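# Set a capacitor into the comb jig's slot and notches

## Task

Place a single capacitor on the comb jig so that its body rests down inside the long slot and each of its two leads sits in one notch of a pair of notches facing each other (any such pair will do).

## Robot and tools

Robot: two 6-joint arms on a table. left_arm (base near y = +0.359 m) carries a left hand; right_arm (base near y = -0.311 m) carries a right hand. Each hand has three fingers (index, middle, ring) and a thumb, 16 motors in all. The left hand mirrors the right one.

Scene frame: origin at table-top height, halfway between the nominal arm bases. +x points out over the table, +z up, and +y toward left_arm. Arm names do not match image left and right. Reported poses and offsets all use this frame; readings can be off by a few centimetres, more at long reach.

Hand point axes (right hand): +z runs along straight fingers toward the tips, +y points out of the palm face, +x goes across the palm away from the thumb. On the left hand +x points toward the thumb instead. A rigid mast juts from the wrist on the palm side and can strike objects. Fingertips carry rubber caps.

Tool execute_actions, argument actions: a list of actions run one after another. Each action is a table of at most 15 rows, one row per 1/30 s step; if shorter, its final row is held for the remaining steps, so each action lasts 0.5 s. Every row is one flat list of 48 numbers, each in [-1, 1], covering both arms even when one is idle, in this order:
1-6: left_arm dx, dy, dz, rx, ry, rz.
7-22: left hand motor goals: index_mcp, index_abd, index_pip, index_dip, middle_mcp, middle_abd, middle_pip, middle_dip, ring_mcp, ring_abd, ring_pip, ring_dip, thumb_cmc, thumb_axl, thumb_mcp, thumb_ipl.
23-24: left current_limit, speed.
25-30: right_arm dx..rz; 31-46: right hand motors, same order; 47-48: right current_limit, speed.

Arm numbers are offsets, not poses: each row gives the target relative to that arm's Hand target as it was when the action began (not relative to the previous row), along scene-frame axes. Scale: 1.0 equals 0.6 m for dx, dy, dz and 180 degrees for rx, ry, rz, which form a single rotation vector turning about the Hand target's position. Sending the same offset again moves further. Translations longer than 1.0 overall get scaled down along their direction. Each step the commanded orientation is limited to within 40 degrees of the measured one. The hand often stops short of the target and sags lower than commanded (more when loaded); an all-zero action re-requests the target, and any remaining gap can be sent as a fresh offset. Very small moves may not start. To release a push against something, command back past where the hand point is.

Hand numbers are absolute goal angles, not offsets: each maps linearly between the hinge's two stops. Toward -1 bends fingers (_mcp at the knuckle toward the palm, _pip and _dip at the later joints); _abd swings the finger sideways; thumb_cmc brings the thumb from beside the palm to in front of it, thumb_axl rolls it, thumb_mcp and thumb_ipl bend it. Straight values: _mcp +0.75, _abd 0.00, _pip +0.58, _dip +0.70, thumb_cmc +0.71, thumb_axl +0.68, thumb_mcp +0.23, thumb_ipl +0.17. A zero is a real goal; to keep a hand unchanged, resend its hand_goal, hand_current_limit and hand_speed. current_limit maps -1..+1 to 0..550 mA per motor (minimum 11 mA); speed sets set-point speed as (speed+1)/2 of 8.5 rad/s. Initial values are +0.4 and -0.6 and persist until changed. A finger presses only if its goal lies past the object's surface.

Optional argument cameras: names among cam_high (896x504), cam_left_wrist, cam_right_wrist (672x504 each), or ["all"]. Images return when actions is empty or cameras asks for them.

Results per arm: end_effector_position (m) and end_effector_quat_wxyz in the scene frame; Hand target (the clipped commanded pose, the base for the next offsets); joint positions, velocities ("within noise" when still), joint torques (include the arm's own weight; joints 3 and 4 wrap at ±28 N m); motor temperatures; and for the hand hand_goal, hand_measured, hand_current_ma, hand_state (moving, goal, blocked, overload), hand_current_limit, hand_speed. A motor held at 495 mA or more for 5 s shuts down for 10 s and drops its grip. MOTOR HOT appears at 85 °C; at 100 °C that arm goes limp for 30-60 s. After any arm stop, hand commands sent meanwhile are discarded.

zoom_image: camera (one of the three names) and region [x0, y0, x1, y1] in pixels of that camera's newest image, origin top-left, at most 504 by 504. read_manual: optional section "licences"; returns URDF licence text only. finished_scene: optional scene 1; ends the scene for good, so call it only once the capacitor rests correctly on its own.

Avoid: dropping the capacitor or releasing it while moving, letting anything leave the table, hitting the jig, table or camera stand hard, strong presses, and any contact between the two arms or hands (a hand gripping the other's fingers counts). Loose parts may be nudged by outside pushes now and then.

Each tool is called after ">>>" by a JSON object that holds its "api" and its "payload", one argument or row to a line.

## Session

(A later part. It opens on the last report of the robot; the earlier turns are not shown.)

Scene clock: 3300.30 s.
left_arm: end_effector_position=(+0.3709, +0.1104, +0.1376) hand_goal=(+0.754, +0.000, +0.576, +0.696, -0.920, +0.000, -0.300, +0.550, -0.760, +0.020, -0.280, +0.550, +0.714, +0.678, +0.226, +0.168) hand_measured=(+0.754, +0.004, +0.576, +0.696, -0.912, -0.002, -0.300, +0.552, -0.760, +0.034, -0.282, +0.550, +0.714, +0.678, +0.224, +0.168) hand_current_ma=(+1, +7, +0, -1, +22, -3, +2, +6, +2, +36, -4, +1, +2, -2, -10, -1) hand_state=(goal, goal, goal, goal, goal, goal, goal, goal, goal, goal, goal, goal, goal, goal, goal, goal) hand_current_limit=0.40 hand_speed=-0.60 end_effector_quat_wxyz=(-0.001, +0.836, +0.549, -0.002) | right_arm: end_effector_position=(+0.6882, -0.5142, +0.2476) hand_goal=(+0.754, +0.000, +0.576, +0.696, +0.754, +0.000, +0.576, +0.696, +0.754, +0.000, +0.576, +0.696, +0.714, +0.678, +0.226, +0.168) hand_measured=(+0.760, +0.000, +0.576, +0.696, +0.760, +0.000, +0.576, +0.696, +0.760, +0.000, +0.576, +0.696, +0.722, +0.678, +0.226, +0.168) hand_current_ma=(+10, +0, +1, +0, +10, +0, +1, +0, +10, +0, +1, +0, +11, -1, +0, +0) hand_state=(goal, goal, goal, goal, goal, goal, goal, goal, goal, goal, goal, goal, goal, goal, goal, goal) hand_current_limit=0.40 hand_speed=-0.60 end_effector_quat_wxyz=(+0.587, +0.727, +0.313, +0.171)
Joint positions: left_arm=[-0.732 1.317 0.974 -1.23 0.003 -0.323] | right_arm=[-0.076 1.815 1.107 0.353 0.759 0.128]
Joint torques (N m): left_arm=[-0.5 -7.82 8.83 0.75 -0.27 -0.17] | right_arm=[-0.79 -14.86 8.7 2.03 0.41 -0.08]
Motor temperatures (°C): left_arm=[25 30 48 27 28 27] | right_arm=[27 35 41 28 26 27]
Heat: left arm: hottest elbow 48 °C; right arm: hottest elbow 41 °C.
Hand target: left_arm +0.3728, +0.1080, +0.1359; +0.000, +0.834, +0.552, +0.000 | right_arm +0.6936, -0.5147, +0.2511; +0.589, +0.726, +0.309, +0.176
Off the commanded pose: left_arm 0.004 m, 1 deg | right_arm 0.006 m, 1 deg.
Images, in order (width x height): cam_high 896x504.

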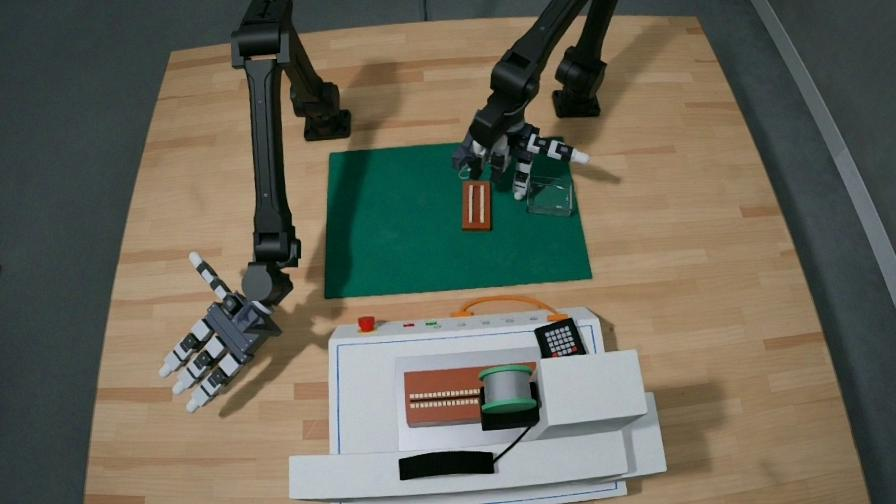

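>>> {"api": "execute_actions", "payload": {
  "actions": [
    [[0.001,0.005,0,0,0,0,0.754,0,0.576,0.696,-0.92,0,-0.3,0.55,-0.76,0.02,-0.28,0.55,0.714,0.678,0.226,0.168,0.4,-0.6,0,0,0,0,0,0,0.754,0,0.576,0.696,0.754,0,0.576,0.696,0.754,0,0.576,0.696,0.714,0.678,0.226,0.168,0.4,-0.6],[0.002,0.010,0,0,0,0,0.754,0,0.576,0.696,-0.92,0,-0.3,0.55,-0.76,0.02,-0.28,0.55,0.714,0.678,0.226,0.168,0.4,-0.6,0,0,0,0,0,0,0.754,0,0.576,0.696,0.754,0,0.576,0.696,0.754,0,0.576,0.696,0.714,0.678,0.226,0.168,0.4,-0.6],[0.0035,0.0163,0,0,0,0,0.754,0,0.576,0.696,-0.92,0,-0.3,0.55,-0.76,0.02,-0.28,0.55,0.714,0.678,0.226,0.168,0.4,-0.6,0,0,0,0,0,0,0.754,0,0.576,0.696,0.754,0,0.576,0.696,0.754,0,0.576,0.696,0.714,0.678,0.226,0.168,0.4,-0.6]],
    [[0.00018,0.00086,0,0,0,0,0.754,0,0.576,0.696,-0.92,0,-0.3,0.55,-0.76,0.02,-0.28,0.55,0.714,0.678,0.226,0.168,0.4,-0.6,0,0,0,0,0,0,0.754,0,0.576,0.696,0.754,0,0.576,0.696,0.754,0,0.576,0.696,0.714,0.678,0.226,0.168,0.4,-0.6],[0.00055,0.00258,0,0,0,0,0.754,0,0.576,0.696,-0.92,0,-0.3,0.55,-0.76,0.02,-0.28,0.55,0.714,0.678,0.226,0.168,0.4,-0.6,0,0,0,0,0,0,0.754,0,0.576,0.696,0.754,0,0.576,0.696,0.754,0,0.576,0.696,0.714,0.678,0.226,0.168,0.4,-0.6],[0.0011,0.00516,0,0,0,0,0.754,0,0.576,0.696,-0.92,0,-0.3,0.55,-0.76,0.02,-0.28,0.55,0.714,0.678,0.226,0.168,0.4,-0.6,0,0,0,0,0,0,0.754,0,0.576,0.696,0.754,0,0.576,0.696,0.754,0,0.576,0.696,0.714,0.678,0.226,0.168,0.4,-0.6],[0.00184,0.0086,0,0,0,0,0.754,0,0.576,0.696,-0.92,0,-0.3,0.55,-0.76,0.02,-0.28,0.55,0.714,0.678,0.226,0.168,0.4,-0.6,0,0,0,0,0,0,0.754,0,0.576,0.696,0.754,0,0.576,0.696,0.754,0,0.576,0.696,0.714,0.678,0.226,0.168,0.4,-0.6],[0.00276,0.0129,0,0,0,0,0.754,0,0.576,0.696,-0.92,0,-0.3,0.55,-0.76,0.02,-0.28,0.55,0.714,0.678,0.226,0.168,0.4,-0.6,0,0,0,0,0,0,0.754,0,0.576,0.696,0.754,0,0.576,0.696,0.754,0,0.576,0.696,0.714,0.678,0.226,0.168,0.4,-0.6],[0.00368,0.0172,0,0,0,0,0.754,0,0.576,0.696,-0.92,0,-0.3,0.55,-0.76,0.02,-0.28,0.55,0.714,0.678,0.226,0.168,0.4,-0.6,0,0,0,0,0,0,0.754,0,0.576,0.696,0.754,0,0.576,0.696,0.754,0,0.576,0.696,0.714,0.678,0.226,0.168,0.4,-0.6],[0.00459,0.0215,0,0,0,0,0.754,0,0.576,0.696,-0.92,0,-0.3,0.55,-0.76,0.02,-0.28,0.55,0.714,0.678,0.226,0.168,0.4,-0.6,0,0,0,0,0,0,0.754,0,0.576,0.696,0.754,0,0.576,0.696,0.754,0,0.576,0.696,0.714,0.678,0.226,0.168,0.4,-0.6],[0.00551,0.0258,0,0,0,0,0.754,0,0.576,0.696,-0.92,0,-0.3,0.55,-0.76,0.02,-0.28,0.55,0.714,0.678,0.226,0.168,0.4,-0.6,0,0,0,0,0,0,0.754,0,0.576,0.696,0.754,0,0.576,0.696,0.754,0,0.576,0.696,0.714,0.678,0.226,0.168,0.4,-0.6],[0.00643,0.0301,0,0,0,0,0.754,0,0.576,0.696,-0.92,0,-0.3,0.55,-0.76,0.02,-0.28,0.55,0.714,0.678,0.226,0.168,0.4,-0.6,0,0,0,0,0,0,0.754,0,0.576,0.696,0.754,0,0.576,0.696,0.754,0,0.576,0.696,0.714,0.678,0.226,0.168,0.4,-0.6],[0.00735,0.0344,0,0,0,0,0.754,0,0.576,0.696,-0.92,0,-0.3,0.55,-0.76,0.02,-0.28,0.55,0.714,0.678,0.226,0.168,0.4,-0.6,0,0,0,0,0,0,0.754,0,0.576,0.696,0.754,0,0.576,0.696,0.754,0,0.576,0.696,0.714,0.678,0.226,0.168,0.4,-0.6],[0.00827,0.0387,0,0,0,0,0.754,0,0.576,0.696,-0.92,0,-0.3,0.55,-0.76,0.02,-0.28,0.55,0.714,0.678,0.226,0.168,0.4,-0.6,0,0,0,0,0,0,0.754,0,0.576,0.696,0.754,0,0.576,0.696,0.754,0,0.576,0.696,0.714,0.678,0.226,0.168,0.4,-0.6],[0.00919,0.043,0,0,0,0,0.754,0,0.576,0.696,-0.92,0,-0.3,0.55,-0.76,0.02,-0.28,0.55,0.714,0.678,0.226,0.168,0.4,-0.6,0,0,0,0,0,0,0.754,0,0.576,0.696,0.754,0,0.576,0.696,0.754,0,0.576,0.696,0.714,0.678,0.226,0.168,0.4,-0.6],[0.01011,0.0473,0,0,0,0,0.754,0,0.576,0.696,-0.92,0,-0.3,0.55,-0.76,0.02,-0.28,0.55,0.714,0.678,0.226,0.168,0.4,-0.6,0,0,0,0,0,0,0.754,0,0.576,0.696,0.754,0,0.576,0.696,0.754,0,0.576,0.696,0.714,0.678,0.226,0.168,0.4,-0.6],[0.01103,0.0516,0,0,0,0,0.754,0,0.576,0.696,-0.92,0,-0.3,0.55,-0.76,0.02,-0.28,0.55,0.714,0.678,0.226,0.168,0.4,-0.6,0,0,0,0,0,0,0.754,0,0.576,0.696,0.754,0,0.576,0.696,0.754,0,0.576,0.696,0.714,0.678,0.226,0.168,0.4,-0.6],[0.01195,0.0559,0,0,0,0,0.754,0,0.576,0.696,-0.92,0,-0.3,0.55,-0.76,0.02,-0.28,0.55,0.714,0.678,0.226,0.168,0.4,-0.6,0,0,0,0,0,0,0.754,0,0.576,0.696,0.754,0,0.576,0.696,0.754,0,0.576,0.696,0.714,0.678,0.226,0.168,0.4,-0.6]],
    [[0.00092,0.0043,0,0,0,0,0.754,0,0.576,0.696,-0.92,0,-0.3,0.55,-0.76,0.02,-0.28,0.55,0.714,0.678,0.226,0.168,0.4,-0.6,0,0,0,0,0,0,0.754,0,0.576,0.696,0.754,0,0.576,0.696,0.754,0,0.576,0.696,0.714,0.678,0.226,0.168,0.4,-0.6],[0.00184,0.0086,0,0,0,0,0.754,0,0.576,0.696,-0.92,0,-0.3,0.55,-0.76,0.02,-0.28,0.55,0.714,0.678,0.226,0.168,0.4,-0.6,0,0,0,0,0,0,0.754,0,0.576,0.696,0.754,0,0.576,0.696,0.754,0,0.576,0.696,0.714,0.678,0.226,0.168,0.4,-0.6],[0.00276,0.0129,0,0,0,0,0.754,0,0.576,0.696,-0.92,0,-0.3,0.55,-0.76,0.02,-0.28,0.55,0.714,0.678,0.226,0.168,0.4,-0.6,0,0,0,0,0,0,0.754,0,0.576,0.696,0.754,0,0.576,0.696,0.754,0,0.576,0.696,0.714,0.678,0.226,0.168,0.4,-0.6],[0.00368,0.0172,0,0,0,0,0.754,0,0.576,0.696,-0.92,0,-0.3,0.55,-0.76,0.02,-0.28,0.55,0.714,0.678,0.226,0.168,0.4,-0.6,0,0,0,0,0,0,0.754,0,0.576,0.696,0.754,0,0.576,0.696,0.754,0,0.576,0.696,0.714,0.678,0.226,0.168,0.4,-0.6],[0.00459,0.0215,0,0,0,0,0.754,0,0.576,0.696,-0.92,0,-0.3,0.55,-0.76,0.02,-0.28,0.55,0.714,0.678,0.226,0.168,0.4,-0.6,0,0,0,0,0,0,0.754,0,0.576,0.696,0.754,0,0.576,0.696,0.754,0,0.576,0.696,0.714,0.678,0.226,0.168,0.4,-0.6],[0.00551,0.0258,0,0,0,0,0.754,0,0.576,0.696,-0.92,0,-0.3,0.55,-0.76,0.02,-0.28,0.55,0.714,0.678,0.226,0.168,0.4,-0.6,0,0,0,0,0,0,0.754,0,0.576,0.696,0.754,0,0.576,0.696,0.754,0,0.576,0.696,0.714,0.678,0.226,0.168,0.4,-0.6],[0.00643,0.0301,0,0,0,0,0.754,0,0.576,0.696,-0.92,0,-0.3,0.55,-0.76,0.02,-0.28,0.55,0.714,0.678,0.226,0.168,0.4,-0.6,0,0,0,0,0,0,0.754,0,0.576,0.696,0.754,0,0.576,0.696,0.754,0,0.576,0.696,0.714,0.678,0.226,0.168,0.4,-0.6],[0.00724,0.03386,0,0,0,0,0.754,0,0.576,0.696,-0.92,0,-0.3,0.55,-0.76,0.02,-0.28,0.55,0.714,0.678,0.226,0.168,0.4,-0.6,0,0,0,0,0,0,0.754,0,0.576,0.696,0.754,0,0.576,0.696,0.754,0,0.576,0.696,0.714,0.678,0.226,0.168,0.4,-0.6],[0.00793,0.03709,0,0,0,0,0.754,0,0.576,0.696,-0.92,0,-0.3,0.55,-0.76,0.02,-0.28,0.55,0.714,0.678,0.226,0.168,0.4,-0.6,0,0,0,0,0,0,0.754,0,0.576,0.696,0.754,0,0.576,0.696,0.754,0,0.576,0.696,0.714,0.678,0.226,0.168,0.4,-0.6],[0.0085,0.03978,0,0,0,0,0.754,0,0.576,0.696,-0.92,0,-0.3,0.55,-0.76,0.02,-0.28,0.55,0.714,0.678,0.226,0.168,0.4,-0.6,0,0,0,0,0,0,0.754,0,0.576,0.696,0.754,0,0.576,0.696,0.754,0,0.576,0.696,0.714,0.678,0.226,0.168,0.4,-0.6],[0.00896,0.04193,0,0,0,0,0.754,0,0.576,0.696,-0.92,0,-0.3,0.55,-0.76,0.02,-0.28,0.55,0.714,0.678,0.226,0.168,0.4,-0.6,0,0,0,0,0,0,0.754,0,0.576,0.696,0.754,0,0.576,0.696,0.754,0,0.576,0.696,0.714,0.678,0.226,0.168,0.4,-0.6],[0.0093,0.04354,0,0,0,0,0.754,0,0.576,0.696,-0.92,0,-0.3,0.55,-0.76,0.02,-0.28,0.55,0.714,0.678,0.226,0.168,0.4,-0.6,0,0,0,0,0,0,0.754,0,0.576,0.696,0.754,0,0.576,0.696,0.754,0,0.576,0.696,0.714,0.678,0.226,0.168,0.4,-0.6],[0.00965,0.04515,0,0,0,0,0.754,0,0.576,0.696,-0.92,0,-0.3,0.55,-0.76,0.02,-0.28,0.55,0.714,0.678,0.226,0.168,0.4,-0.6,0,0,0,0,0,0,0.754,0,0.576,0.696,0.754,0,0.576,0.696,0.754,0,0.576,0.696,0.714,0.678,0.226,0.168,0.4,-0.6]]
  ],
  "cameras": ["cam_high"]
}}

Scene clock: 3552.43 s.
left_arm: end_effector_position=(+0.3862, +0.1714, +0.1322) hand_goal=(+0.754, +0.000, +0.576, +0.696, -0.920, +0.000, -0.300, +0.550, -0.760, +0.020, -0.280, +0.550, +0.714, +0.678, +0.226, +0.168) hand_measured=(+0.746, -0.034, +0.572, +0.696, -0.912, -0.002, -0.300, +0.552, -0.760, +0.034, -0.282, +0.550, +0.714, +0.678, +0.224, +0.168) hand_current_ma=(-27, -107, -12, -1, +22, -3, +2, +6, +2, +36, -4, +1, +2, -2, -10, -1) hand_state=(goal, blocked, goal, goal, goal, goal, goal, goal, goal, goal, goal, goal, goal, goal, goal, goal) hand_current_limit=0.40 hand_speed=-0.60 end_effector_quat_wxyz=(-0.001, +0.835, +0.550, -0.005) | right_arm: end_effector_position=(+0.6882, -0.5142, +0.2476) hand_goal=(+0.754, +0.000, +0.576, +0.696, +0.754, +0.000, +0.576, +0.696, +0.754, +0.000, +0.576, +0.696, +0.714, +0.678, +0.226, +0.168) hand_measured=(+0.760, +0.000, +0.576, +0.696, +0.760, +0.000, +0.576, +0.696, +0.760, +0.000, +0.576, +0.696, +0.722, +0.678, +0.226, +0.168) hand_current_ma=(+10, +0, +1, +0, +10, +0, +1, +0, +10, +0, +1, +0, +11, -1, +0, +0) hand_state=(goal, goal, goal, goal, goal, goal, goal, goal, goal, goal, goal, goal, goal, goal, goal, goal) hand_current_limit=0.40 hand_speed=-0.60 end_effector_quat_wxyz=(+0.587, +0.727, +0.313, +0.171)
Joint positions: left_arm=[-0.559 1.257 0.906 -1.227 0.008 -0.154] | right_arm=[-0.076 1.815 1.107 0.353 0.759 0.128]
Joint torques (N m): left_arm=[0.85 -8.47 8.39 0.29 -0.47 0.02] | right_arm=[-0.62 -14.56 8.73 2.17 0.39 -0.09]
Motor temperatures (°C): left_arm=[25 30 42 27 28 27] | right_arm=[27 35 41 28 26 27]
Heat: left arm: hottest elbow 42 °C; right arm: hottest elbow 41 °C.
Hand target: left_arm +0.3879, +0.1784, +0.1359; +0.000, +0.834, +0.552, +0.000 | right_arm +0.6936, -0.5147, +0.2511; +0.589, +0.726, +0.309, +0.176
Off the commanded pose: left_arm 0.008 m, 1 deg | right_arm 0.006 m, 1 deg.
Images, in order (width x height): cam_high 896x504.

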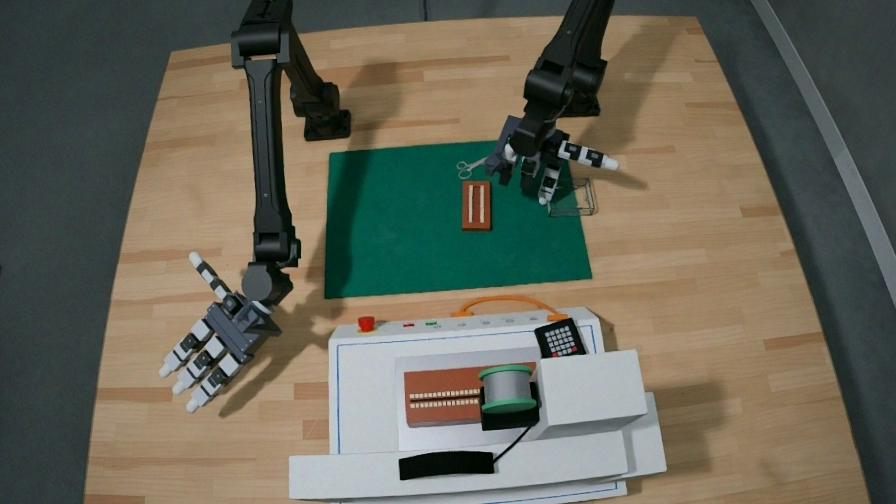

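>>> {"api": "zoom_image", "payload": {
  "camera": "cam_high",
  "region": [525, 160, 615, 230]
}}

Scaled by 5.600 from the camera's 896x504 image, which has a finer 1280x720 frame.

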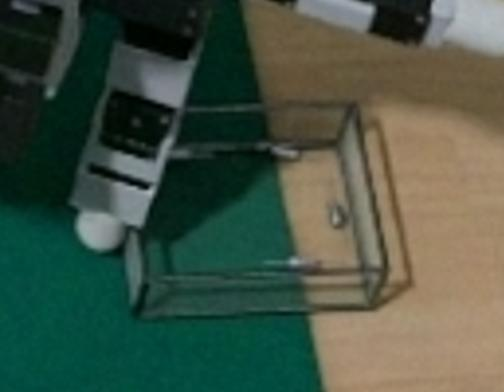

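>>> {"api": "zoom_image", "payload": {
  "camera": "cam_high",
  "region": [565, 176, 605, 216]
}}

Scaled by 12.600 from the camera's 896x504 image, which has a finer 1280x720 frame.

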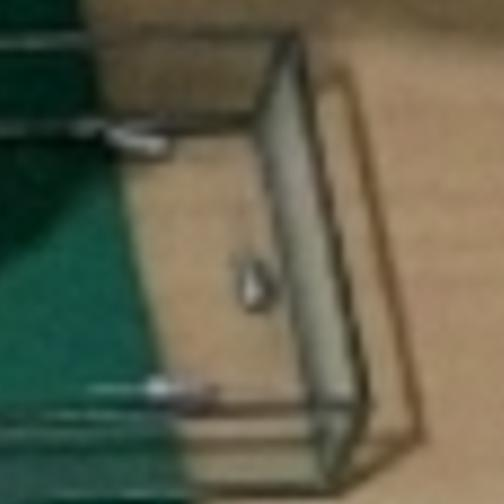

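>>> {"api": "execute_actions", "payload": {
  "actions": [
    [[0.0005,0.01333,0,0,0,0,0.754,0,0.576,0.696,-0.92,0,-0.3,0.55,-0.76,0.02,-0.28,0.55,0.714,0.678,0.226,0.168,0.4,-0.6,0,0,0,0,0,0,0.754,0,0.576,0.696,0.754,0,0.576,0.696,0.754,0,0.576,0.696,0.714,0.678,0.226,0.168,0.4,-0.6],[0.001,0.025,0,0,0,0,0.754,0,0.576,0.696,-0.92,0,-0.3,0.55,-0.76,0.02,-0.28,0.55,0.714,0.678,0.226,0.168,0.4,-0.6,0,0,0,0,0,0,0.754,0,0.576,0.696,0.754,0,0.576,0.696,0.754,0,0.576,0.696,0.714,0.678,0.226,0.168,0.4,-0.6],[0.0015,0.035,0,0,0,0,0.754,0,0.576,0.696,-0.92,0,-0.3,0.55,-0.76,0.02,-0.28,0.55,0.714,0.678,0.226,0.168,0.4,-0.6,0,0,0,0,0,0,0.754,0,0.576,0.696,0.754,0,0.576,0.696,0.754,0,0.576,0.696,0.714,0.678,0.226,0.168,0.4,-0.6],[0.002,0.0433,0,0,0,0,0.754,0,0.576,0.696,-0.92,0,-0.3,0.55,-0.76,0.02,-0.28,0.55,0.714,0.678,0.226,0.168,0.4,-0.6,0,0,0,0,0,0,0.754,0,0.576,0.696,0.754,0,0.576,0.696,0.754,0,0.576,0.696,0.714,0.678,0.226,0.168,0.4,-0.6],[0.0025,0.05167,0,0,0,0,0.754,0,0.576,0.696,-0.92,0,-0.3,0.55,-0.76,0.02,-0.28,0.55,0.714,0.678,0.226,0.168,0.4,-0.6,0,0,0,0,0,0,0.754,0,0.576,0.696,0.754,0,0.576,0.696,0.754,0,0.576,0.696,0.714,0.678,0.226,0.168,0.4,-0.6],[0.003,0.05945,0,0,0,0,0.754,0,0.576,0.696,-0.92,0,-0.3,0.55,-0.76,0.02,-0.28,0.55,0.714,0.678,0.226,0.168,0.4,-0.6,0,0,0,0,0,0,0.754,0,0.576,0.696,0.754,0,0.576,0.696,0.754,0,0.576,0.696,0.714,0.678,0.226,0.168,0.4,-0.6],[0.0033,0.06667,0,0,0,0,0.754,0,0.576,0.696,-0.92,0,-0.3,0.55,-0.76,0.02,-0.28,0.55,0.714,0.678,0.226,0.168,0.4,-0.6,0,0,0,0,0,0,0.754,0,0.576,0.696,0.754,0,0.576,0.696,0.754,0,0.576,0.696,0.714,0.678,0.226,0.168,0.4,-0.6],[0.0036,0.07333,0,0,0,0,0.754,0,0.576,0.696,-0.92,0,-0.3,0.55,-0.76,0.02,-0.28,0.55,0.714,0.678,0.226,0.168,0.4,-0.6,0,0,0,0,0,0,0.754,0,0.576,0.696,0.754,0,0.576,0.696,0.754,0,0.576,0.696,0.714,0.678,0.226,0.168,0.4,-0.6],[0.0039,0.07945,0,0,0,0,0.754,0,0.576,0.696,-0.92,0,-0.3,0.55,-0.76,0.02,-0.28,0.55,0.714,0.678,0.226,0.168,0.4,-0.6,0,0,0,0,0,0,0.754,0,0.576,0.696,0.754,0,0.576,0.696,0.754,0,0.576,0.696,0.714,0.678,0.226,0.168,0.4,-0.6],[0.0042,0.085,0,0,0,0,0.754,0,0.576,0.696,-0.92,0,-0.3,0.55,-0.76,0.02,-0.28,0.55,0.714,0.678,0.226,0.168,0.4,-0.6,0,0,0,0,0,0,0.754,0,0.576,0.696,0.754,0,0.576,0.696,0.754,0,0.576,0.696,0.714,0.678,0.226,0.168,0.4,-0.6],[0.0044,0.09,0,0,0,0,0.754,0,0.576,0.696,-0.92,0,-0.3,0.55,-0.76,0.02,-0.28,0.55,0.714,0.678,0.226,0.168,0.4,-0.6,0,0,0,0,0,0,0.754,0,0.576,0.696,0.754,0,0.576,0.696,0.754,0,0.576,0.696,0.714,0.678,0.226,0.168,0.4,-0.6],[0.0046,0.09445,0,0,0,0,0.754,0,0.576,0.696,-0.92,0,-0.3,0.55,-0.76,0.02,-0.28,0.55,0.714,0.678,0.226,0.168,0.4,-0.6,0,0,0,0,0,0,0.754,0,0.576,0.696,0.754,0,0.576,0.696,0.754,0,0.576,0.696,0.714,0.678,0.226,0.168,0.4,-0.6],[0.0048,0.09833,0,0,0,0,0.754,0,0.576,0.696,-0.92,0,-0.3,0.55,-0.76,0.02,-0.28,0.55,0.714,0.678,0.226,0.168,0.4,-0.6,0,0,0,0,0,0,0.754,0,0.576,0.696,0.754,0,0.576,0.696,0.754,0,0.576,0.696,0.714,0.678,0.226,0.168,0.4,-0.6],[0.005,0.10167,0,0,0,0,0.754,0,0.576,0.696,-0.92,0,-0.3,0.55,-0.76,0.02,-0.28,0.55,0.714,0.678,0.226,0.168,0.4,-0.6,0,0,0,0,0,0,0.754,0,0.576,0.696,0.754,0,0.576,0.696,0.754,0,0.576,0.696,0.714,0.678,0.226,0.168,0.4,-0.6],[0.0051,0.1035,0,0,0,0,0.754,0,0.576,0.696,-0.92,0,-0.3,0.55,-0.76,0.02,-0.28,0.55,0.714,0.678,0.226,0.168,0.4,-0.6,0,0,0,0,0,0,0.754,0,0.576,0.696,0.754,0,0.576,0.696,0.754,0,0.576,0.696,0.714,0.678,0.226,0.168,0.4,-0.6]]
  ],
  "cameras": ["cam_high"]
}}

>>> {"api": "zoom_image", "payload": {
  "camera": "cam_high",
  "region": [545, 160, 635, 230]
}}

Scene clock: 3761.70 s.
left_arm: end_effector_position=(+0.3925, +0.2361, +0.1325) hand_goal=(+0.754, +0.000, +0.576, +0.696, -0.920, +0.000, -0.300, +0.550, -0.760, +0.020, -0.280, +0.550, +0.714, +0.678, +0.226, +0.168) hand_measured=(+0.740, -0.006, +0.566, +0.694, -0.912, -0.002, -0.300, +0.552, -0.760, +0.034, -0.282, +0.550, +0.714, +0.678, +0.224, +0.168) hand_current_ma=(-51, -17, -30, -4, +22, -3, +2, +6, +2, +36, -4, +1, +2, -2, -10, -1) hand_state=(goal, goal, goal, goal, goal, goal, goal, goal, goal, goal, goal, goal, goal, goal, goal, goal) hand_current_limit=0.40 hand_speed=-0.60 end_effector_quat_wxyz=(+0.000, +0.832, +0.554, -0.001) | right_arm: end_effector_position=(+0.6882, -0.5142, +0.2476) hand_goal=(+0.754, +0.000, +0.576, +0.696, +0.754, +0.000, +0.576, +0.696, +0.754, +0.000, +0.576, +0.696, +0.714, +0.678, +0.226, +0.168) hand_measured=(+0.760, +0.000, +0.576, +0.696, +0.760, +0.000, +0.576, +0.696, +0.760, +0.000, +0.576, +0.696, +0.722, +0.678, +0.226, +0.168) hand_current_ma=(+10, +0, +1, +0, +10, +0, +1, +0, +10, +0, +1, +0, +11, -1, +0, +0) hand_state=(goal, goal, goal, goal, goal, goal, goal, goal, goal, goal, goal, goal, goal, goal, goal, goal) hand_current_limit=0.40 hand_speed=-0.60 end_effector_quat_wxyz=(+0.587, +0.727, +0.313, +0.171)
Joint positions: left_arm=[-0.372 1.188 0.849 -1.234 0.001 0.023] | right_arm=[-0.076 1.815 1.107 0.353 0.759 0.128]
Joint torques (N m): left_arm=[0.44 -7.47 8.53 0.09 -0.22 0.03] | right_arm=[-0.56 -14.92 8.73 2.13 0.38 -0.09]
Heat: left arm: hottest elbow 41 °C; right arm: hottest elbow 42 °C.
Hand target: left_arm +0.3911, +0.2405, +0.1360; +0.000, +0.834, +0.552, +0.000 | right_arm +0.6936, -0.5147, +0.2511; +0.589, +0.726, +0.309, +0.176
Off the commanded pose: left_arm 0.006 m, 0 deg | right_arm 0.006 m, 1 deg.
Images, in order (width x height): cam_high 896x504.

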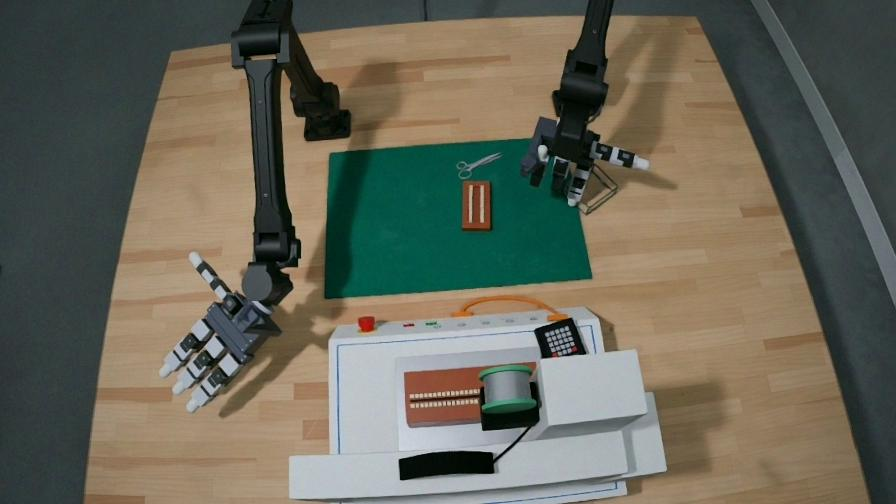

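Scaled by 5.600 from the camera's 896x504 image, which has a finer 1280x720 frame.

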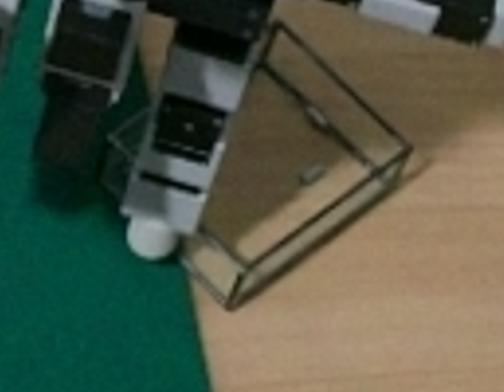

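>>> {"api": "execute_actions", "payload": {
  "actions": [
    [[-0.005,-0.0167,0,0,0,0,0.754,0,0.576,0.696,-0.92,0,-0.3,0.55,-0.76,0.02,-0.28,0.55,0.714,0.678,0.226,0.168,0.4,-0.6,0,0,0,0,0,0,0.754,0,0.576,0.696,0.754,0,0.576,0.696,0.754,0,0.576,0.696,0.714,0.678,0.226,0.168,0.4,-0.6],[-0.01,-0.04,0,0,0,0,0.754,0,0.576,0.696,-0.92,0,-0.3,0.55,-0.76,0.02,-0.28,0.55,0.714,0.678,0.226,0.168,0.4,-0.6,0,0,0,0,0,0,0.754,0,0.576,0.696,0.754,0,0.576,0.696,0.754,0,0.576,0.696,0.714,0.678,0.226,0.168,0.4,-0.6]],
    [[0,-0.02,0.08,0,0,0,0.754,0,0.576,0.696,-0.92,0,-0.3,0.55,-0.76,0.02,-0.28,0.55,0.714,0.678,0.226,0.168,0.4,-0.6,0,0,0,0,0,0,0.754,0,0.576,0.696,0.754,0,0.576,0.696,0.754,0,0.576,0.696,0.714,0.678,0.226,0.168,0.4,-0.6]],
    [[0,-0.02,0.08,0,0,0,0.754,0,0.576,0.696,-0.92,0,-0.3,0.55,-0.76,0.02,-0.28,0.55,0.714,0.678,0.226,0.168,0.4,-0.6,0,0,0,0,0,0,0.754,0,0.576,0.696,0.754,0,0.576,0.696,0.754,0,0.576,0.696,0.714,0.678,0.226,0.168,0.4,-0.6]]
  ],
  "cameras": ["cam_high", "cam_left_wrist"]
}}

>>> {"api": "zoom_image", "payload": {
  "camera": "cam_high",
  "region": [550, 155, 630, 220]
}}

Scene clock: 3789.83 s.
left_arm: end_effector_position=(+0.3749, +0.2007, +0.2096) hand_goal=(+0.754, +0.000, +0.576, +0.696, -0.920, +0.000, -0.300, +0.550, -0.760, +0.020, -0.280, +0.550, +0.714, +0.678, +0.226, +0.168) hand_measured=(+0.752, -0.002, +0.572, +0.694, -0.912, -0.002, -0.300, +0.552, -0.758, +0.034, -0.282, +0.550, +0.714, +0.678, +0.224, +0.168) hand_current_ma=(-8, -6, -8, -7, +22, -3, +2, +6, +3, +36, -4, +1, +2, -2, -10, -1) hand_state=(goal, goal, goal, goal, goal, goal, goal, goal, goal, goal, goal, goal, goal, goal, goal, goal) hand_current_limit=0.40 hand_speed=-0.60 end_effector_quat_wxyz=(-0.018, +0.835, +0.550, -0.011) | right_arm: end_effector_position=(+0.6882, -0.5142, +0.2476) hand_goal=(+0.754, +0.000, +0.576, +0.696, +0.754, +0.000, +0.576, +0.696, +0.754, +0.000, +0.576, +0.696, +0.714, +0.678, +0.226, +0.168) hand_measured=(+0.760, +0.000, +0.576, +0.696, +0.760, +0.000, +0.576, +0.696, +0.760, +0.000, +0.576, +0.696, +0.722, +0.678, +0.226, +0.168) hand_current_ma=(+10, +0, +1, +0, +10, +0, +1, +0, +10, +0, +1, +0, +11, -1, +0, +0) hand_state=(goal, goal, goal, goal, goal, goal, goal, goal, goal, goal, goal, goal, goal, goal, goal, goal) hand_current_limit=0.40 hand_speed=-0.60 end_effector_quat_wxyz=(+0.587, +0.727, +0.313, +0.171)
Joint positions: left_arm=[-0.5 1.16 1.044 -1.496 0.002 -0.096] | right_arm=[-0.076 1.815 1.107 0.353 0.759 0.128]
Joint torques (N m): left_arm=[-0.79 -6.53 12.94 0.09 -0.17 -0.21] | right_arm=[-0.97 -14.97 8.77 2.22 0.39 -0.07]
Heat: left arm: hottest elbow 42 °C; right arm: hottest elbow 42 °C.
Hand target: left_arm +0.3851, +0.1924, +0.2320; +0.000, +0.834, +0.552, +0.000 | right_arm +0.6936, -0.5147, +0.2511; +0.589, +0.726, +0.309, +0.176
Off the commanded pose: left_arm 0.026 m, 2 deg | right_arm 0.006 m, 1 deg.
Images, in order (width x height): cam_high 896x504, cam_left_wrist 672x504.

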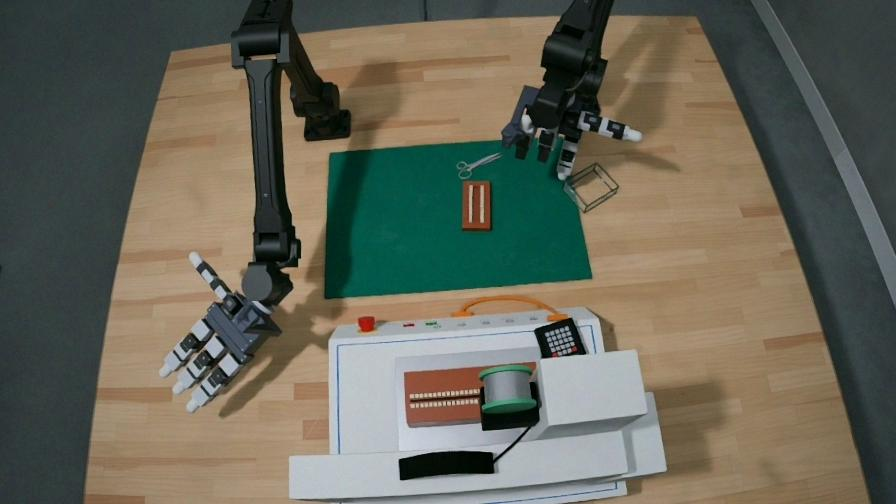

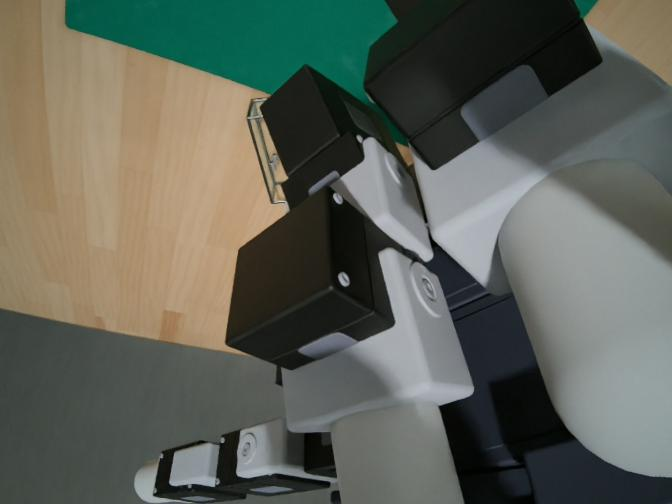

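Scaled by 6.300 from the camera's 896x504 image, which has a finer 1280x720 frame.

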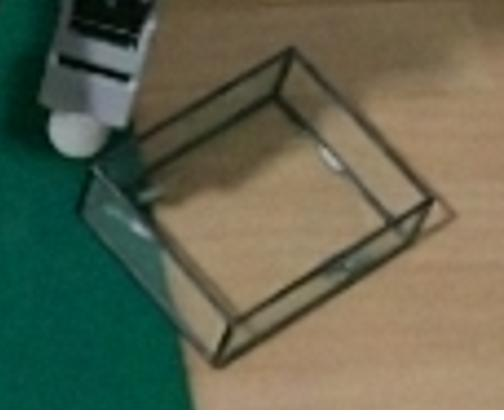

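>>> {"api": "zoom_image", "payload": {
  "camera": "cam_high",
  "region": [560, 160, 600, 190]
}}

>>> {"api": "zoom_image", "payload": {
  "camera": "cam_high",
  "region": [582, 170, 622, 215]
}}

Scaled by 12.600 from the camera's 896x504 image, which has a finer 1280x720 frame.

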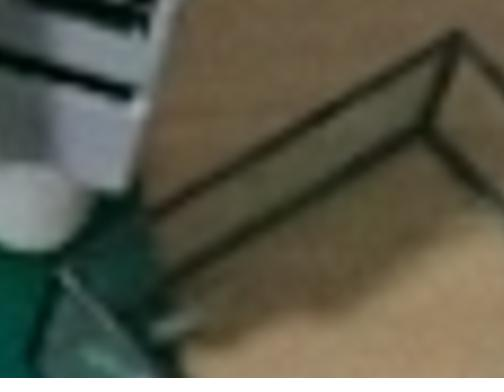

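Scaled by 11.200 from the camera's 896x504 image, which has a finer 1280x720 frame.

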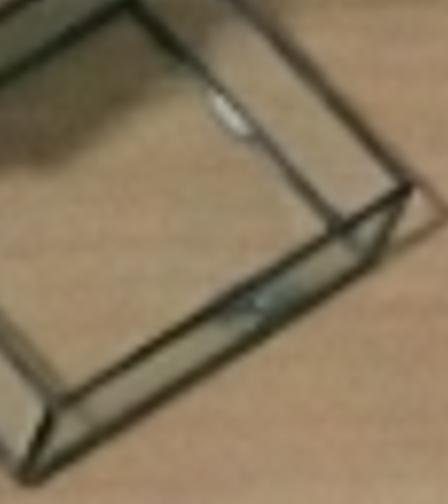

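>>> {"api": "execute_actions", "payload": {
  "actions": [
    [[-0.004,0.055,0,0,0,0.05,0.754,0,0.576,0.696,-0.92,0,-0.3,0.55,-0.76,0.02,-0.28,0.55,0.714,0.678,0.226,0.168,0.4,-0.6,0,0,0,0,0,0,0.754,0,0.576,0.696,0.754,0,0.576,0.696,0.754,0,0.576,0.696,0.714,0.678,0.226,0.168,0.4,-0.6],[-0.004,0.11,0,0,0,0.1,0.754,0.28,0.576,0.696,-0.92,0,-0.3,0.55,-0.76,0.02,-0.28,0.55,0.714,0.678,0.226,0.168,0.4,-0.6,0,0,0,0,0,0,0.754,0,0.576,0.696,0.754,0,0.576,0.696,0.754,0,0.576,0.696,0.714,0.678,0.226,0.168,0.4,-0.6]],
    [[-0.004,0.055,0,0,0,0.05,0.754,0.28,0.576,0.696,-0.92,0,-0.3,0.55,-0.76,0.02,-0.28,0.55,0.714,0.678,0.226,0.168,0.4,-0.6,0,0,0,0,0,0,0.754,0,0.576,0.696,0.754,0,0.576,0.696,0.754,0,0.576,0.696,0.714,0.678,0.226,0.168,0.4,-0.6],[-0.004,0.11,0,0,0,0.1,0.754,0.28,0.576,0.696,-0.92,0,-0.3,0.55,-0.76,0.02,-0.28,0.55,0.714,0.678,0.226,0.168,0.4,-0.6,0,0,0,0,0,0,0.754,0,0.576,0.696,0.754,0,0.576,0.696,0.754,0,0.576,0.696,0.714,0.678,0.226,0.168,0.4,-0.6]],
    [[-0.004,0.055,0,0,0,0.05,0.754,0.28,0.576,0.696,-0.92,0,-0.3,0.55,-0.76,0.02,-0.28,0.55,0.714,0.678,0.226,0.168,0.4,-0.6,0,0,0,0,0,0,0.754,0,0.576,0.696,0.754,0,0.576,0.696,0.754,0,0.576,0.696,0.714,0.678,0.226,0.168,0.4,-0.6],[-0.004,0.11,0,0,0,0.09,0.754,0.28,0.576,0.696,-0.92,0,-0.3,0.55,-0.76,0.02,-0.28,0.55,0.714,0.678,0.226,0.168,0.4,-0.6,0,0,0,0,0,0,0.754,0,0.576,0.696,0.754,0,0.576,0.696,0.754,0,0.576,0.696,0.714,0.678,0.226,0.168,0.4,-0.6]]
  ],
  "cameras": ["cam_high", "cam_left_wrist"]
}}

Scene clock: 4154.87 s.
left_arm: end_effector_position=(+0.3757, +0.3873, +0.2271) hand_goal=(+0.754, +0.280, +0.576, +0.696, -0.920, +0.000, -0.300, +0.550, -0.760, +0.020, -0.280, +0.550, +0.714, +0.678, +0.226, +0.168) hand_measured=(+0.752, +0.276, +0.572, +0.694, -0.912, -0.002, -0.300, +0.552, -0.758, +0.032, -0.282, +0.550, +0.714, +0.678, +0.224, +0.168) hand_current_ma=(-8, -10, -8, -7, +22, -3, +2, +6, +3, +35, -4, +1, +2, -2, -10, -1) hand_state=(goal, goal, goal, goal, goal, goal, goal, goal, goal, goal, goal, goal, goal, goal, goal, goal) hand_current_limit=0.40 hand_speed=-0.60 end_effector_quat_wxyz=(-0.003, +0.515, +0.857, -0.001) | right_arm: end_effector_position=(+0.6882, -0.5142, +0.2476) hand_goal=(+0.754, +0.000, +0.576, +0.696, +0.754, +0.000, +0.576, +0.696, +0.754, +0.000, +0.576, +0.696, +0.714, +0.678, +0.226, +0.168) hand_measured=(+0.760, +0.000, +0.576, +0.696, +0.760, +0.000, +0.576, +0.696, +0.760, +0.000, +0.576, +0.696, +0.722, +0.678, +0.226, +0.168) hand_current_ma=(+10, +0, +1, +0, +10, +0, +1, +0, +10, +0, +1, +0, +11, -1, +0, +0) hand_state=(goal, goal, goal, goal, goal, goal, goal, goal, goal, goal, goal, goal, goal, goal, goal, goal) hand_current_limit=0.40 hand_speed=-0.60 end_effector_quat_wxyz=(+0.587, +0.727, +0.313, +0.171)
Joint positions: left_arm=[-0.107 1.099 1.037 -1.515 0 -0.598] | right_arm=[-0.076 1.815 1.107 0.353 0.759 0.128]
Joint torques (N m): left_arm=[0.44 -5.36 10.17 0.24 -0.21 -0.17] | right_arm=[-1.38 -15.09 8.75 2.04 0.37 -0.1]
Motor temperatures (°C): left_arm=[25 29 47 27 28 27] | right_arm=[27 35 42 28 26 27]
Heat: left arm: hottest elbow 47 °C; right arm: hottest elbow 42 °C.
Hand target: left_arm +0.3778, +0.3906, +0.2320; +0.000, +0.506, +0.863, +0.000 | right_arm +0.6936, -0.5147, +0.2511; +0.589, +0.726, +0.309, +0.176
Off the commanded pose: left_arm 0.006 m, 1 deg | right_arm 0.006 m, 1 deg.
Images, in order (width x height): cam_high 896x504, cam_left_wrist 672x504.

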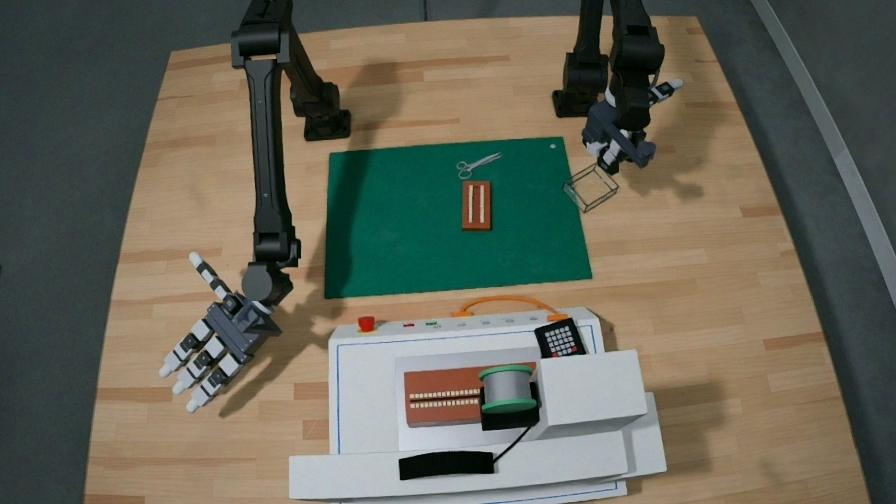

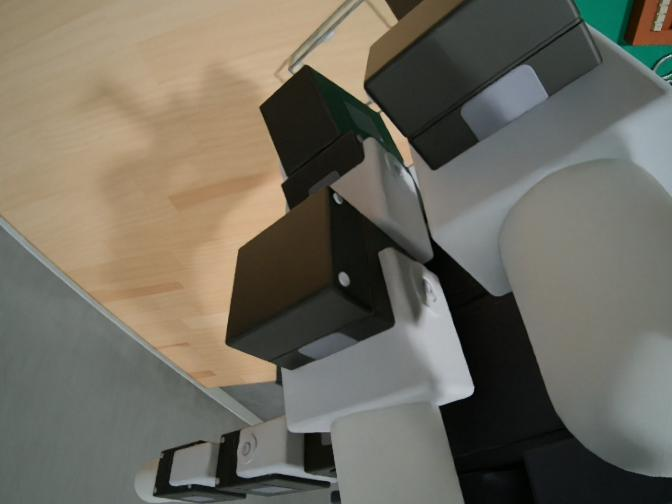

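>>> {"api": "zoom_image", "payload": {
  "camera": "cam_high",
  "region": [558, 158, 594, 186]
}}

>>> {"api": "zoom_image", "payload": {
  "camera": "cam_high",
  "region": [558, 178, 594, 206]
}}

>>> {"api": "zoom_image", "payload": {
  "camera": "cam_high",
  "region": [586, 164, 622, 192]
}}

>>> {"api": "zoom_image", "payload": {
  "camera": "cam_high",
  "region": [586, 184, 622, 212]
}}

Scaled by 14.000 from the camera's 896x504 image, which has a finer 1280x720 frame.

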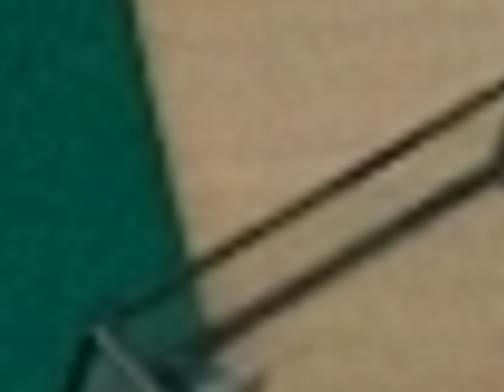

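Scaled by 14.000 from the camera's 896x504 image, which has a finer 1280x720 frame.

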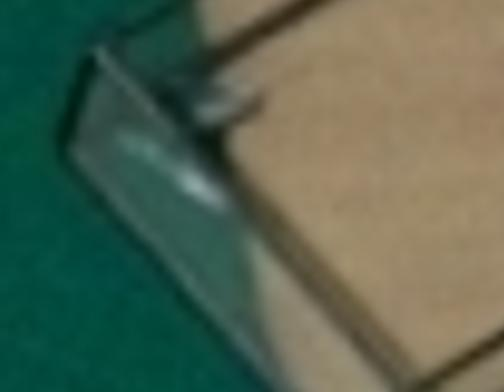

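Scaled by 14.000 from the camera's 896x504 image, which has a finer 1280x720 frame.

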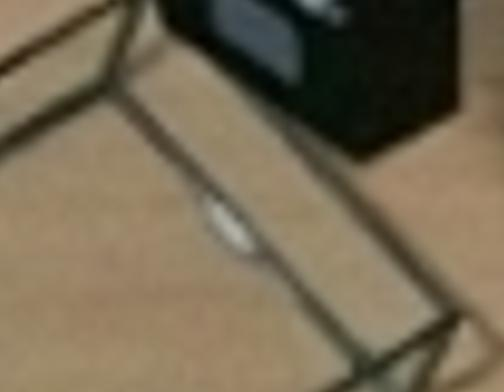

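Scaled by 14.000 from the camera's 896x504 image, which has a finer 1280x720 frame.

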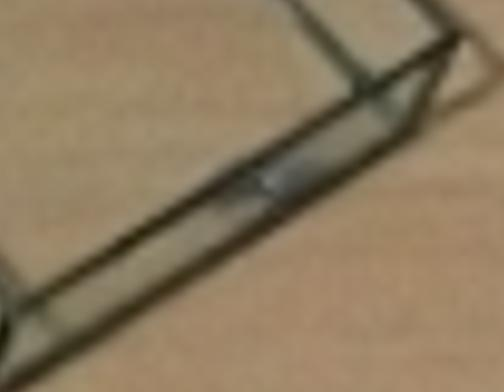

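>>> {"api": "zoom_image", "payload": {
  "camera": "cam_high",
  "region": [535, 132, 571, 160]
}}

Scaled by 14.000 from the camera's 896x504 image, which has a finer 1280x720 frame.

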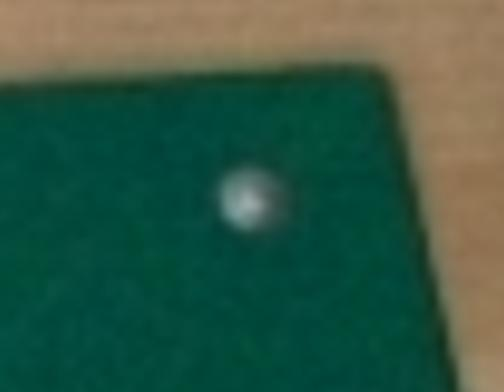

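>>> {"api": "execute_actions", "payload": {
  "actions": [
    [[-0.0125,-0.0143,0,0,0,-0.082,0.754,0.1,0.576,0.696,-0.92,0,-0.3,0.55,-0.76,0.02,-0.28,0.55,0.714,0.678,0.226,0.168,0.4,-0.6,0,0,0,0,0,0,0.754,0,0.576,0.696,0.754,0,0.576,0.696,0.754,0,0.576,0.696,0.714,0.678,0.226,0.168,0.4,-0.6],[-0.0249,-0.0287,0,0,0,-0.164,0.754,-0.1,0.576,0.696,0.4,0,0.576,0.696,0.4,0.1,0.576,0.696,0.714,0.678,0.226,0.168,0.4,-0.4,0,0,0,0,0,0,0.754,0,0.576,0.696,0.754,0,0.576,0.696,0.754,0,0.576,0.696,0.714,0.678,0.226,0.168,0.4,-0.6]],
    [[-0.0249,-0.0287,0,0,0,-0.164,0.754,-0.2,0.576,0.696,0.754,0,0.576,0.696,0.754,0.2,0.576,0.696,0.714,0.678,0.226,0.168,0.4,-0.4,0,0,0,0,0,0,0.754,0,0.576,0.696,0.754,0,0.576,0.696,0.754,0,0.576,0.696,0.714,0.678,0.226,0.168,0.4,-0.6]],
    [[-0.0249,-0.0287,0,0,0,-0.164,0.754,-0.2,0.576,0.696,0.754,0,0.576,0.696,0.754,0.2,0.576,0.696,0.714,0.678,0.226,0.168,0.4,-0.6,0,0,0,0,0,0,0.754,0,0.576,0.696,0.754,0,0.576,0.696,0.754,0,0.576,0.696,0.714,0.678,0.226,0.168,0.4,-0.6]],
    [[0,0,-0.07,0,0,0,0.754,-0.2,0.576,0.696,0.754,0,0.576,0.696,0.754,0.2,0.576,0.696,0.714,0.678,0.226,0.168,0.4,-0.6,0,0,0,0,0,0,0.754,0,0.576,0.696,0.754,0,0.576,0.696,0.754,0,0.576,0.696,0.714,0.678,0.226,0.168,0.4,-0.6]]
  ],
  "cameras": ["cam_high", "cam_left_wrist"]
}}

>>> {"api": "zoom_image", "payload": {
  "camera": "cam_high",
  "region": [550, 130, 650, 220]
}}

Scene clock: 4299.40 s.
left_arm: end_effector_position=(+0.3294, +0.3363, +0.1887) hand_goal=(+0.754, -0.200, +0.576, +0.696, +0.754, +0.000, +0.576, +0.696, +0.754, +0.200, +0.576, +0.696, +0.714, +0.678, +0.226, +0.168) hand_measured=(+0.754, -0.190, +0.576, +0.694, +0.734, +0.000, +0.574, +0.694, +0.754, +0.190, +0.576, +0.694, +0.716, +0.678, +0.224, +0.168) hand_current_ma=(+1, +29, -2, -5, -70, +0, -5, -5, +1, -28, -1, -5, +2, -2, -10, -1) hand_state=(goal, goal, goal, goal, goal, goal, goal, goal, goal, goal, goal, goal, goal, goal, goal, goal) hand_current_limit=0.40 hand_speed=-0.60 end_effector_quat_wxyz=(-0.002, +0.964, +0.265, -0.005) | right_arm: end_effector_position=(+0.6882, -0.5142, +0.2476) hand_goal=(+0.754, +0.000, +0.576, +0.696, +0.754, +0.000, +0.576, +0.696, +0.754, +0.000, +0.576, +0.696, +0.714, +0.678, +0.226, +0.168) hand_measured=(+0.760, +0.000, +0.576, +0.696, +0.760, +0.000, +0.576, +0.696, +0.760, +0.000, +0.576, +0.696, +0.722, +0.678, +0.226, +0.168) hand_current_ma=(+10, +0, +1, +0, +10, +0, +1, +0, +10, +0, +1, +0, +11, -1, +0, +0) hand_state=(goal, goal, goal, goal, goal, goal, goal, goal, goal, goal, goal, goal, goal, goal, goal, goal) hand_current_limit=0.40 hand_speed=-0.60 end_effector_quat_wxyz=(+0.587, +0.727, +0.313, +0.171)
Joint positions: left_arm=[0.159 0.987 0.863 -1.457 -0.003 1.192] | right_arm=[-0.076 1.815 1.107 0.353 0.759 0.128]
Joint torques (N m): left_arm=[0.56 -3.25 9.4 0.68 0.1 0.02] | right_arm=[-0.91 -15.62 8.77 2.21 0.39 -0.06]
Heat: left arm: hottest elbow 43 °C; right arm: hottest elbow 42 °C.
Hand target: left_arm +0.3330, +0.3389, +0.1899; +0.000, +0.964, +0.264, +0.000 | right_arm +0.6936, -0.5147, +0.2511; +0.589, +0.726, +0.309, +0.176
Off the commanded pose: left_arm 0.005 m, 1 deg | right_arm 0.006 m, 1 deg.
Images, in order (width x height): cam_high 896x504, cam_left_wrist 672x504.

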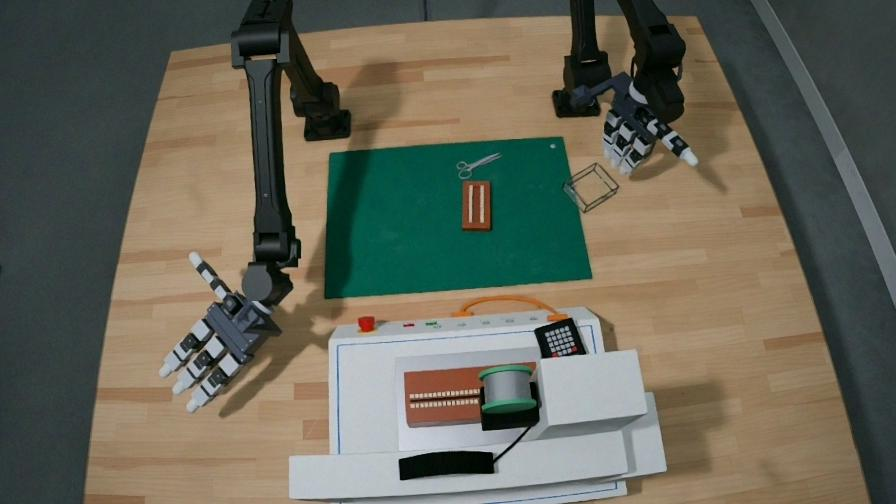

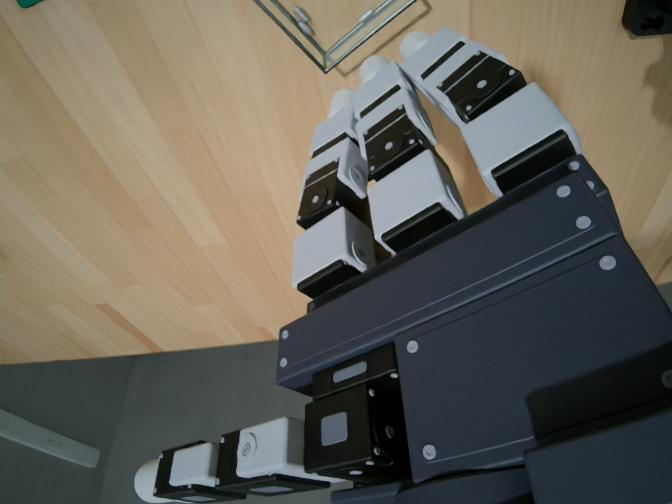

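Scaled by 5.040 from the camera's 896x504 image, which has a finer 1280x720 frame.

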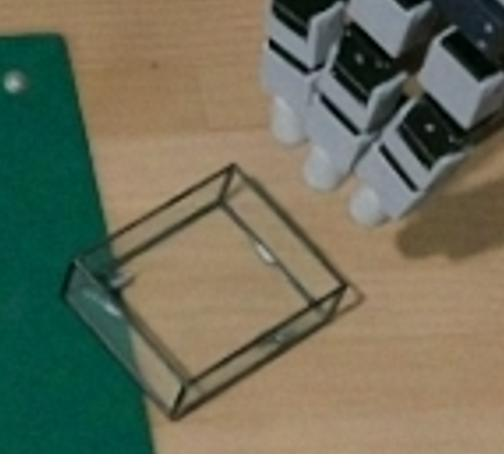

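>>> {"api": "execute_actions", "payload": {
  "actions": [
    [[-0.0033,0.0058,-0.05,0,0,-0.006,0.754,-0.2,0.576,0.696,0.754,0,0.576,0.696,0.754,0.2,0.576,0.696,0.714,0.678,0.226,0.168,0.4,-0.6,0,0,0,0,0,0,0.754,0,0.576,0.696,0.754,0,0.576,0.696,0.754,0,0.576,0.696,0.714,0.678,0.226,0.168,0.4,-0.6]],
    [[0,0,-0.044,0,0,0,0.754,-0.2,0.576,0.696,0.754,0,0.576,0.696,0.754,0.2,0.576,0.696,0.714,0.678,0.226,0.168,0.4,-0.6,0,0,0,0,0,0,0.754,0,0.576,0.696,0.754,0,0.576,0.696,0.754,0,0.576,0.696,0.714,0.678,0.226,0.168,0.4,-0.6]]
  ],
  "cameras": ["cam_high", "cam_left_wrist"]
}}

>>> {"api": "zoom_image", "payload": {
  "camera": "cam_high",
  "region": [550, 140, 640, 220]
}}

Scene clock: 4328.30 s.
left_arm: end_effector_position=(+0.3277, +0.3401, +0.1331) hand_goal=(+0.754, -0.200, +0.576, +0.696, +0.754, +0.000, +0.576, +0.696, +0.754, +0.200, +0.576, +0.696, +0.714, +0.678, +0.226, +0.168) hand_measured=(+0.754, -0.188, +0.576, +0.694, +0.746, +0.000, +0.576, +0.694, +0.754, +0.190, +0.576, +0.694, +0.716, +0.678, +0.224, +0.168) hand_current_ma=(+1, +30, -2, -5, -27, +0, -1, -3, +1, -28, -1, -5, +2, -2, -10, -1) hand_state=(goal, goal, goal, goal, goal, goal, goal, goal, goal, goal, goal, goal, goal, goal, goal, goal) hand_current_limit=0.40 hand_speed=-0.60 end_effector_quat_wxyz=(-0.001, +0.967, +0.257, -0.004) | right_arm: end_effector_position=(+0.6882, -0.5142, +0.2476) hand_goal=(+0.754, +0.000, +0.576, +0.696, +0.754, +0.000, +0.576, +0.696, +0.754, +0.000, +0.576, +0.696, +0.714, +0.678, +0.226, +0.168) hand_measured=(+0.760, +0.000, +0.576, +0.696, +0.760, +0.000, +0.576, +0.696, +0.760, +0.000, +0.576, +0.696, +0.722, +0.678, +0.226, +0.168) hand_current_ma=(+10, +0, +1, +0, +10, +0, +1, +0, +10, +0, +1, +0, +11, -1, +0, +0) hand_state=(goal, goal, goal, goal, goal, goal, goal, goal, goal, goal, goal, goal, goal, goal, goal, goal) hand_current_limit=0.40 hand_speed=-0.60 end_effector_quat_wxyz=(+0.587, +0.727, +0.313, +0.171)
Joint positions: left_arm=[0.179 1.022 0.735 -1.292 -0.002 1.23] | right_arm=[-0.076 1.815 1.107 0.353 0.759 0.128]
Joint torques (N m): left_arm=[0.5 -3.43 9.05 0.72 0.1 0.03] | right_arm=[-0.97 -14.8 8.84 2.17 0.4 -0.09]
Heat: left arm: hottest elbow 43 °C; right arm: hottest elbow 42 °C.
Hand target: left_arm +0.3310, +0.3423, +0.1335; +0.000, +0.967, +0.255, +0.000 | right_arm +0.6936, -0.5147, +0.2511; +0.589, +0.726, +0.309, +0.176
Off the commanded pose: left_arm 0.004 m, 0 deg | right_arm 0.006 m, 1 deg.
Images, in order (width x height): cam_high 896x504, cam_left_wrist 672x504.

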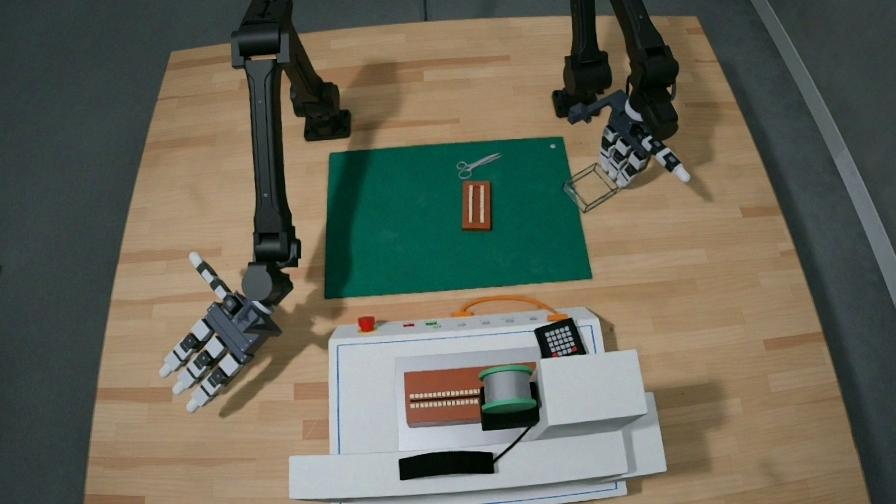

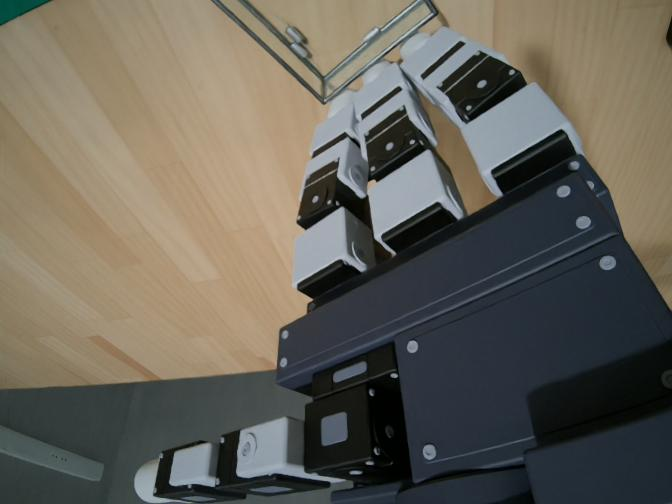

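Scaled by 5.600 from the camera's 896x504 image, which has a finer 1280x720 frame.

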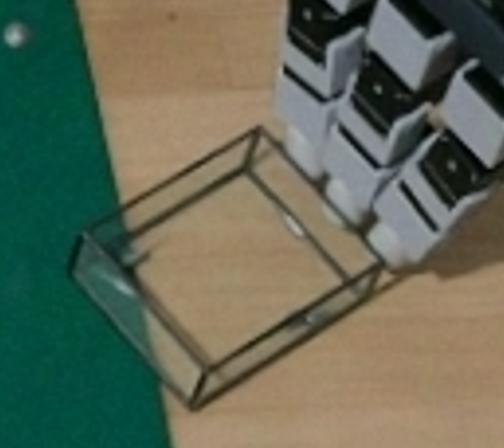

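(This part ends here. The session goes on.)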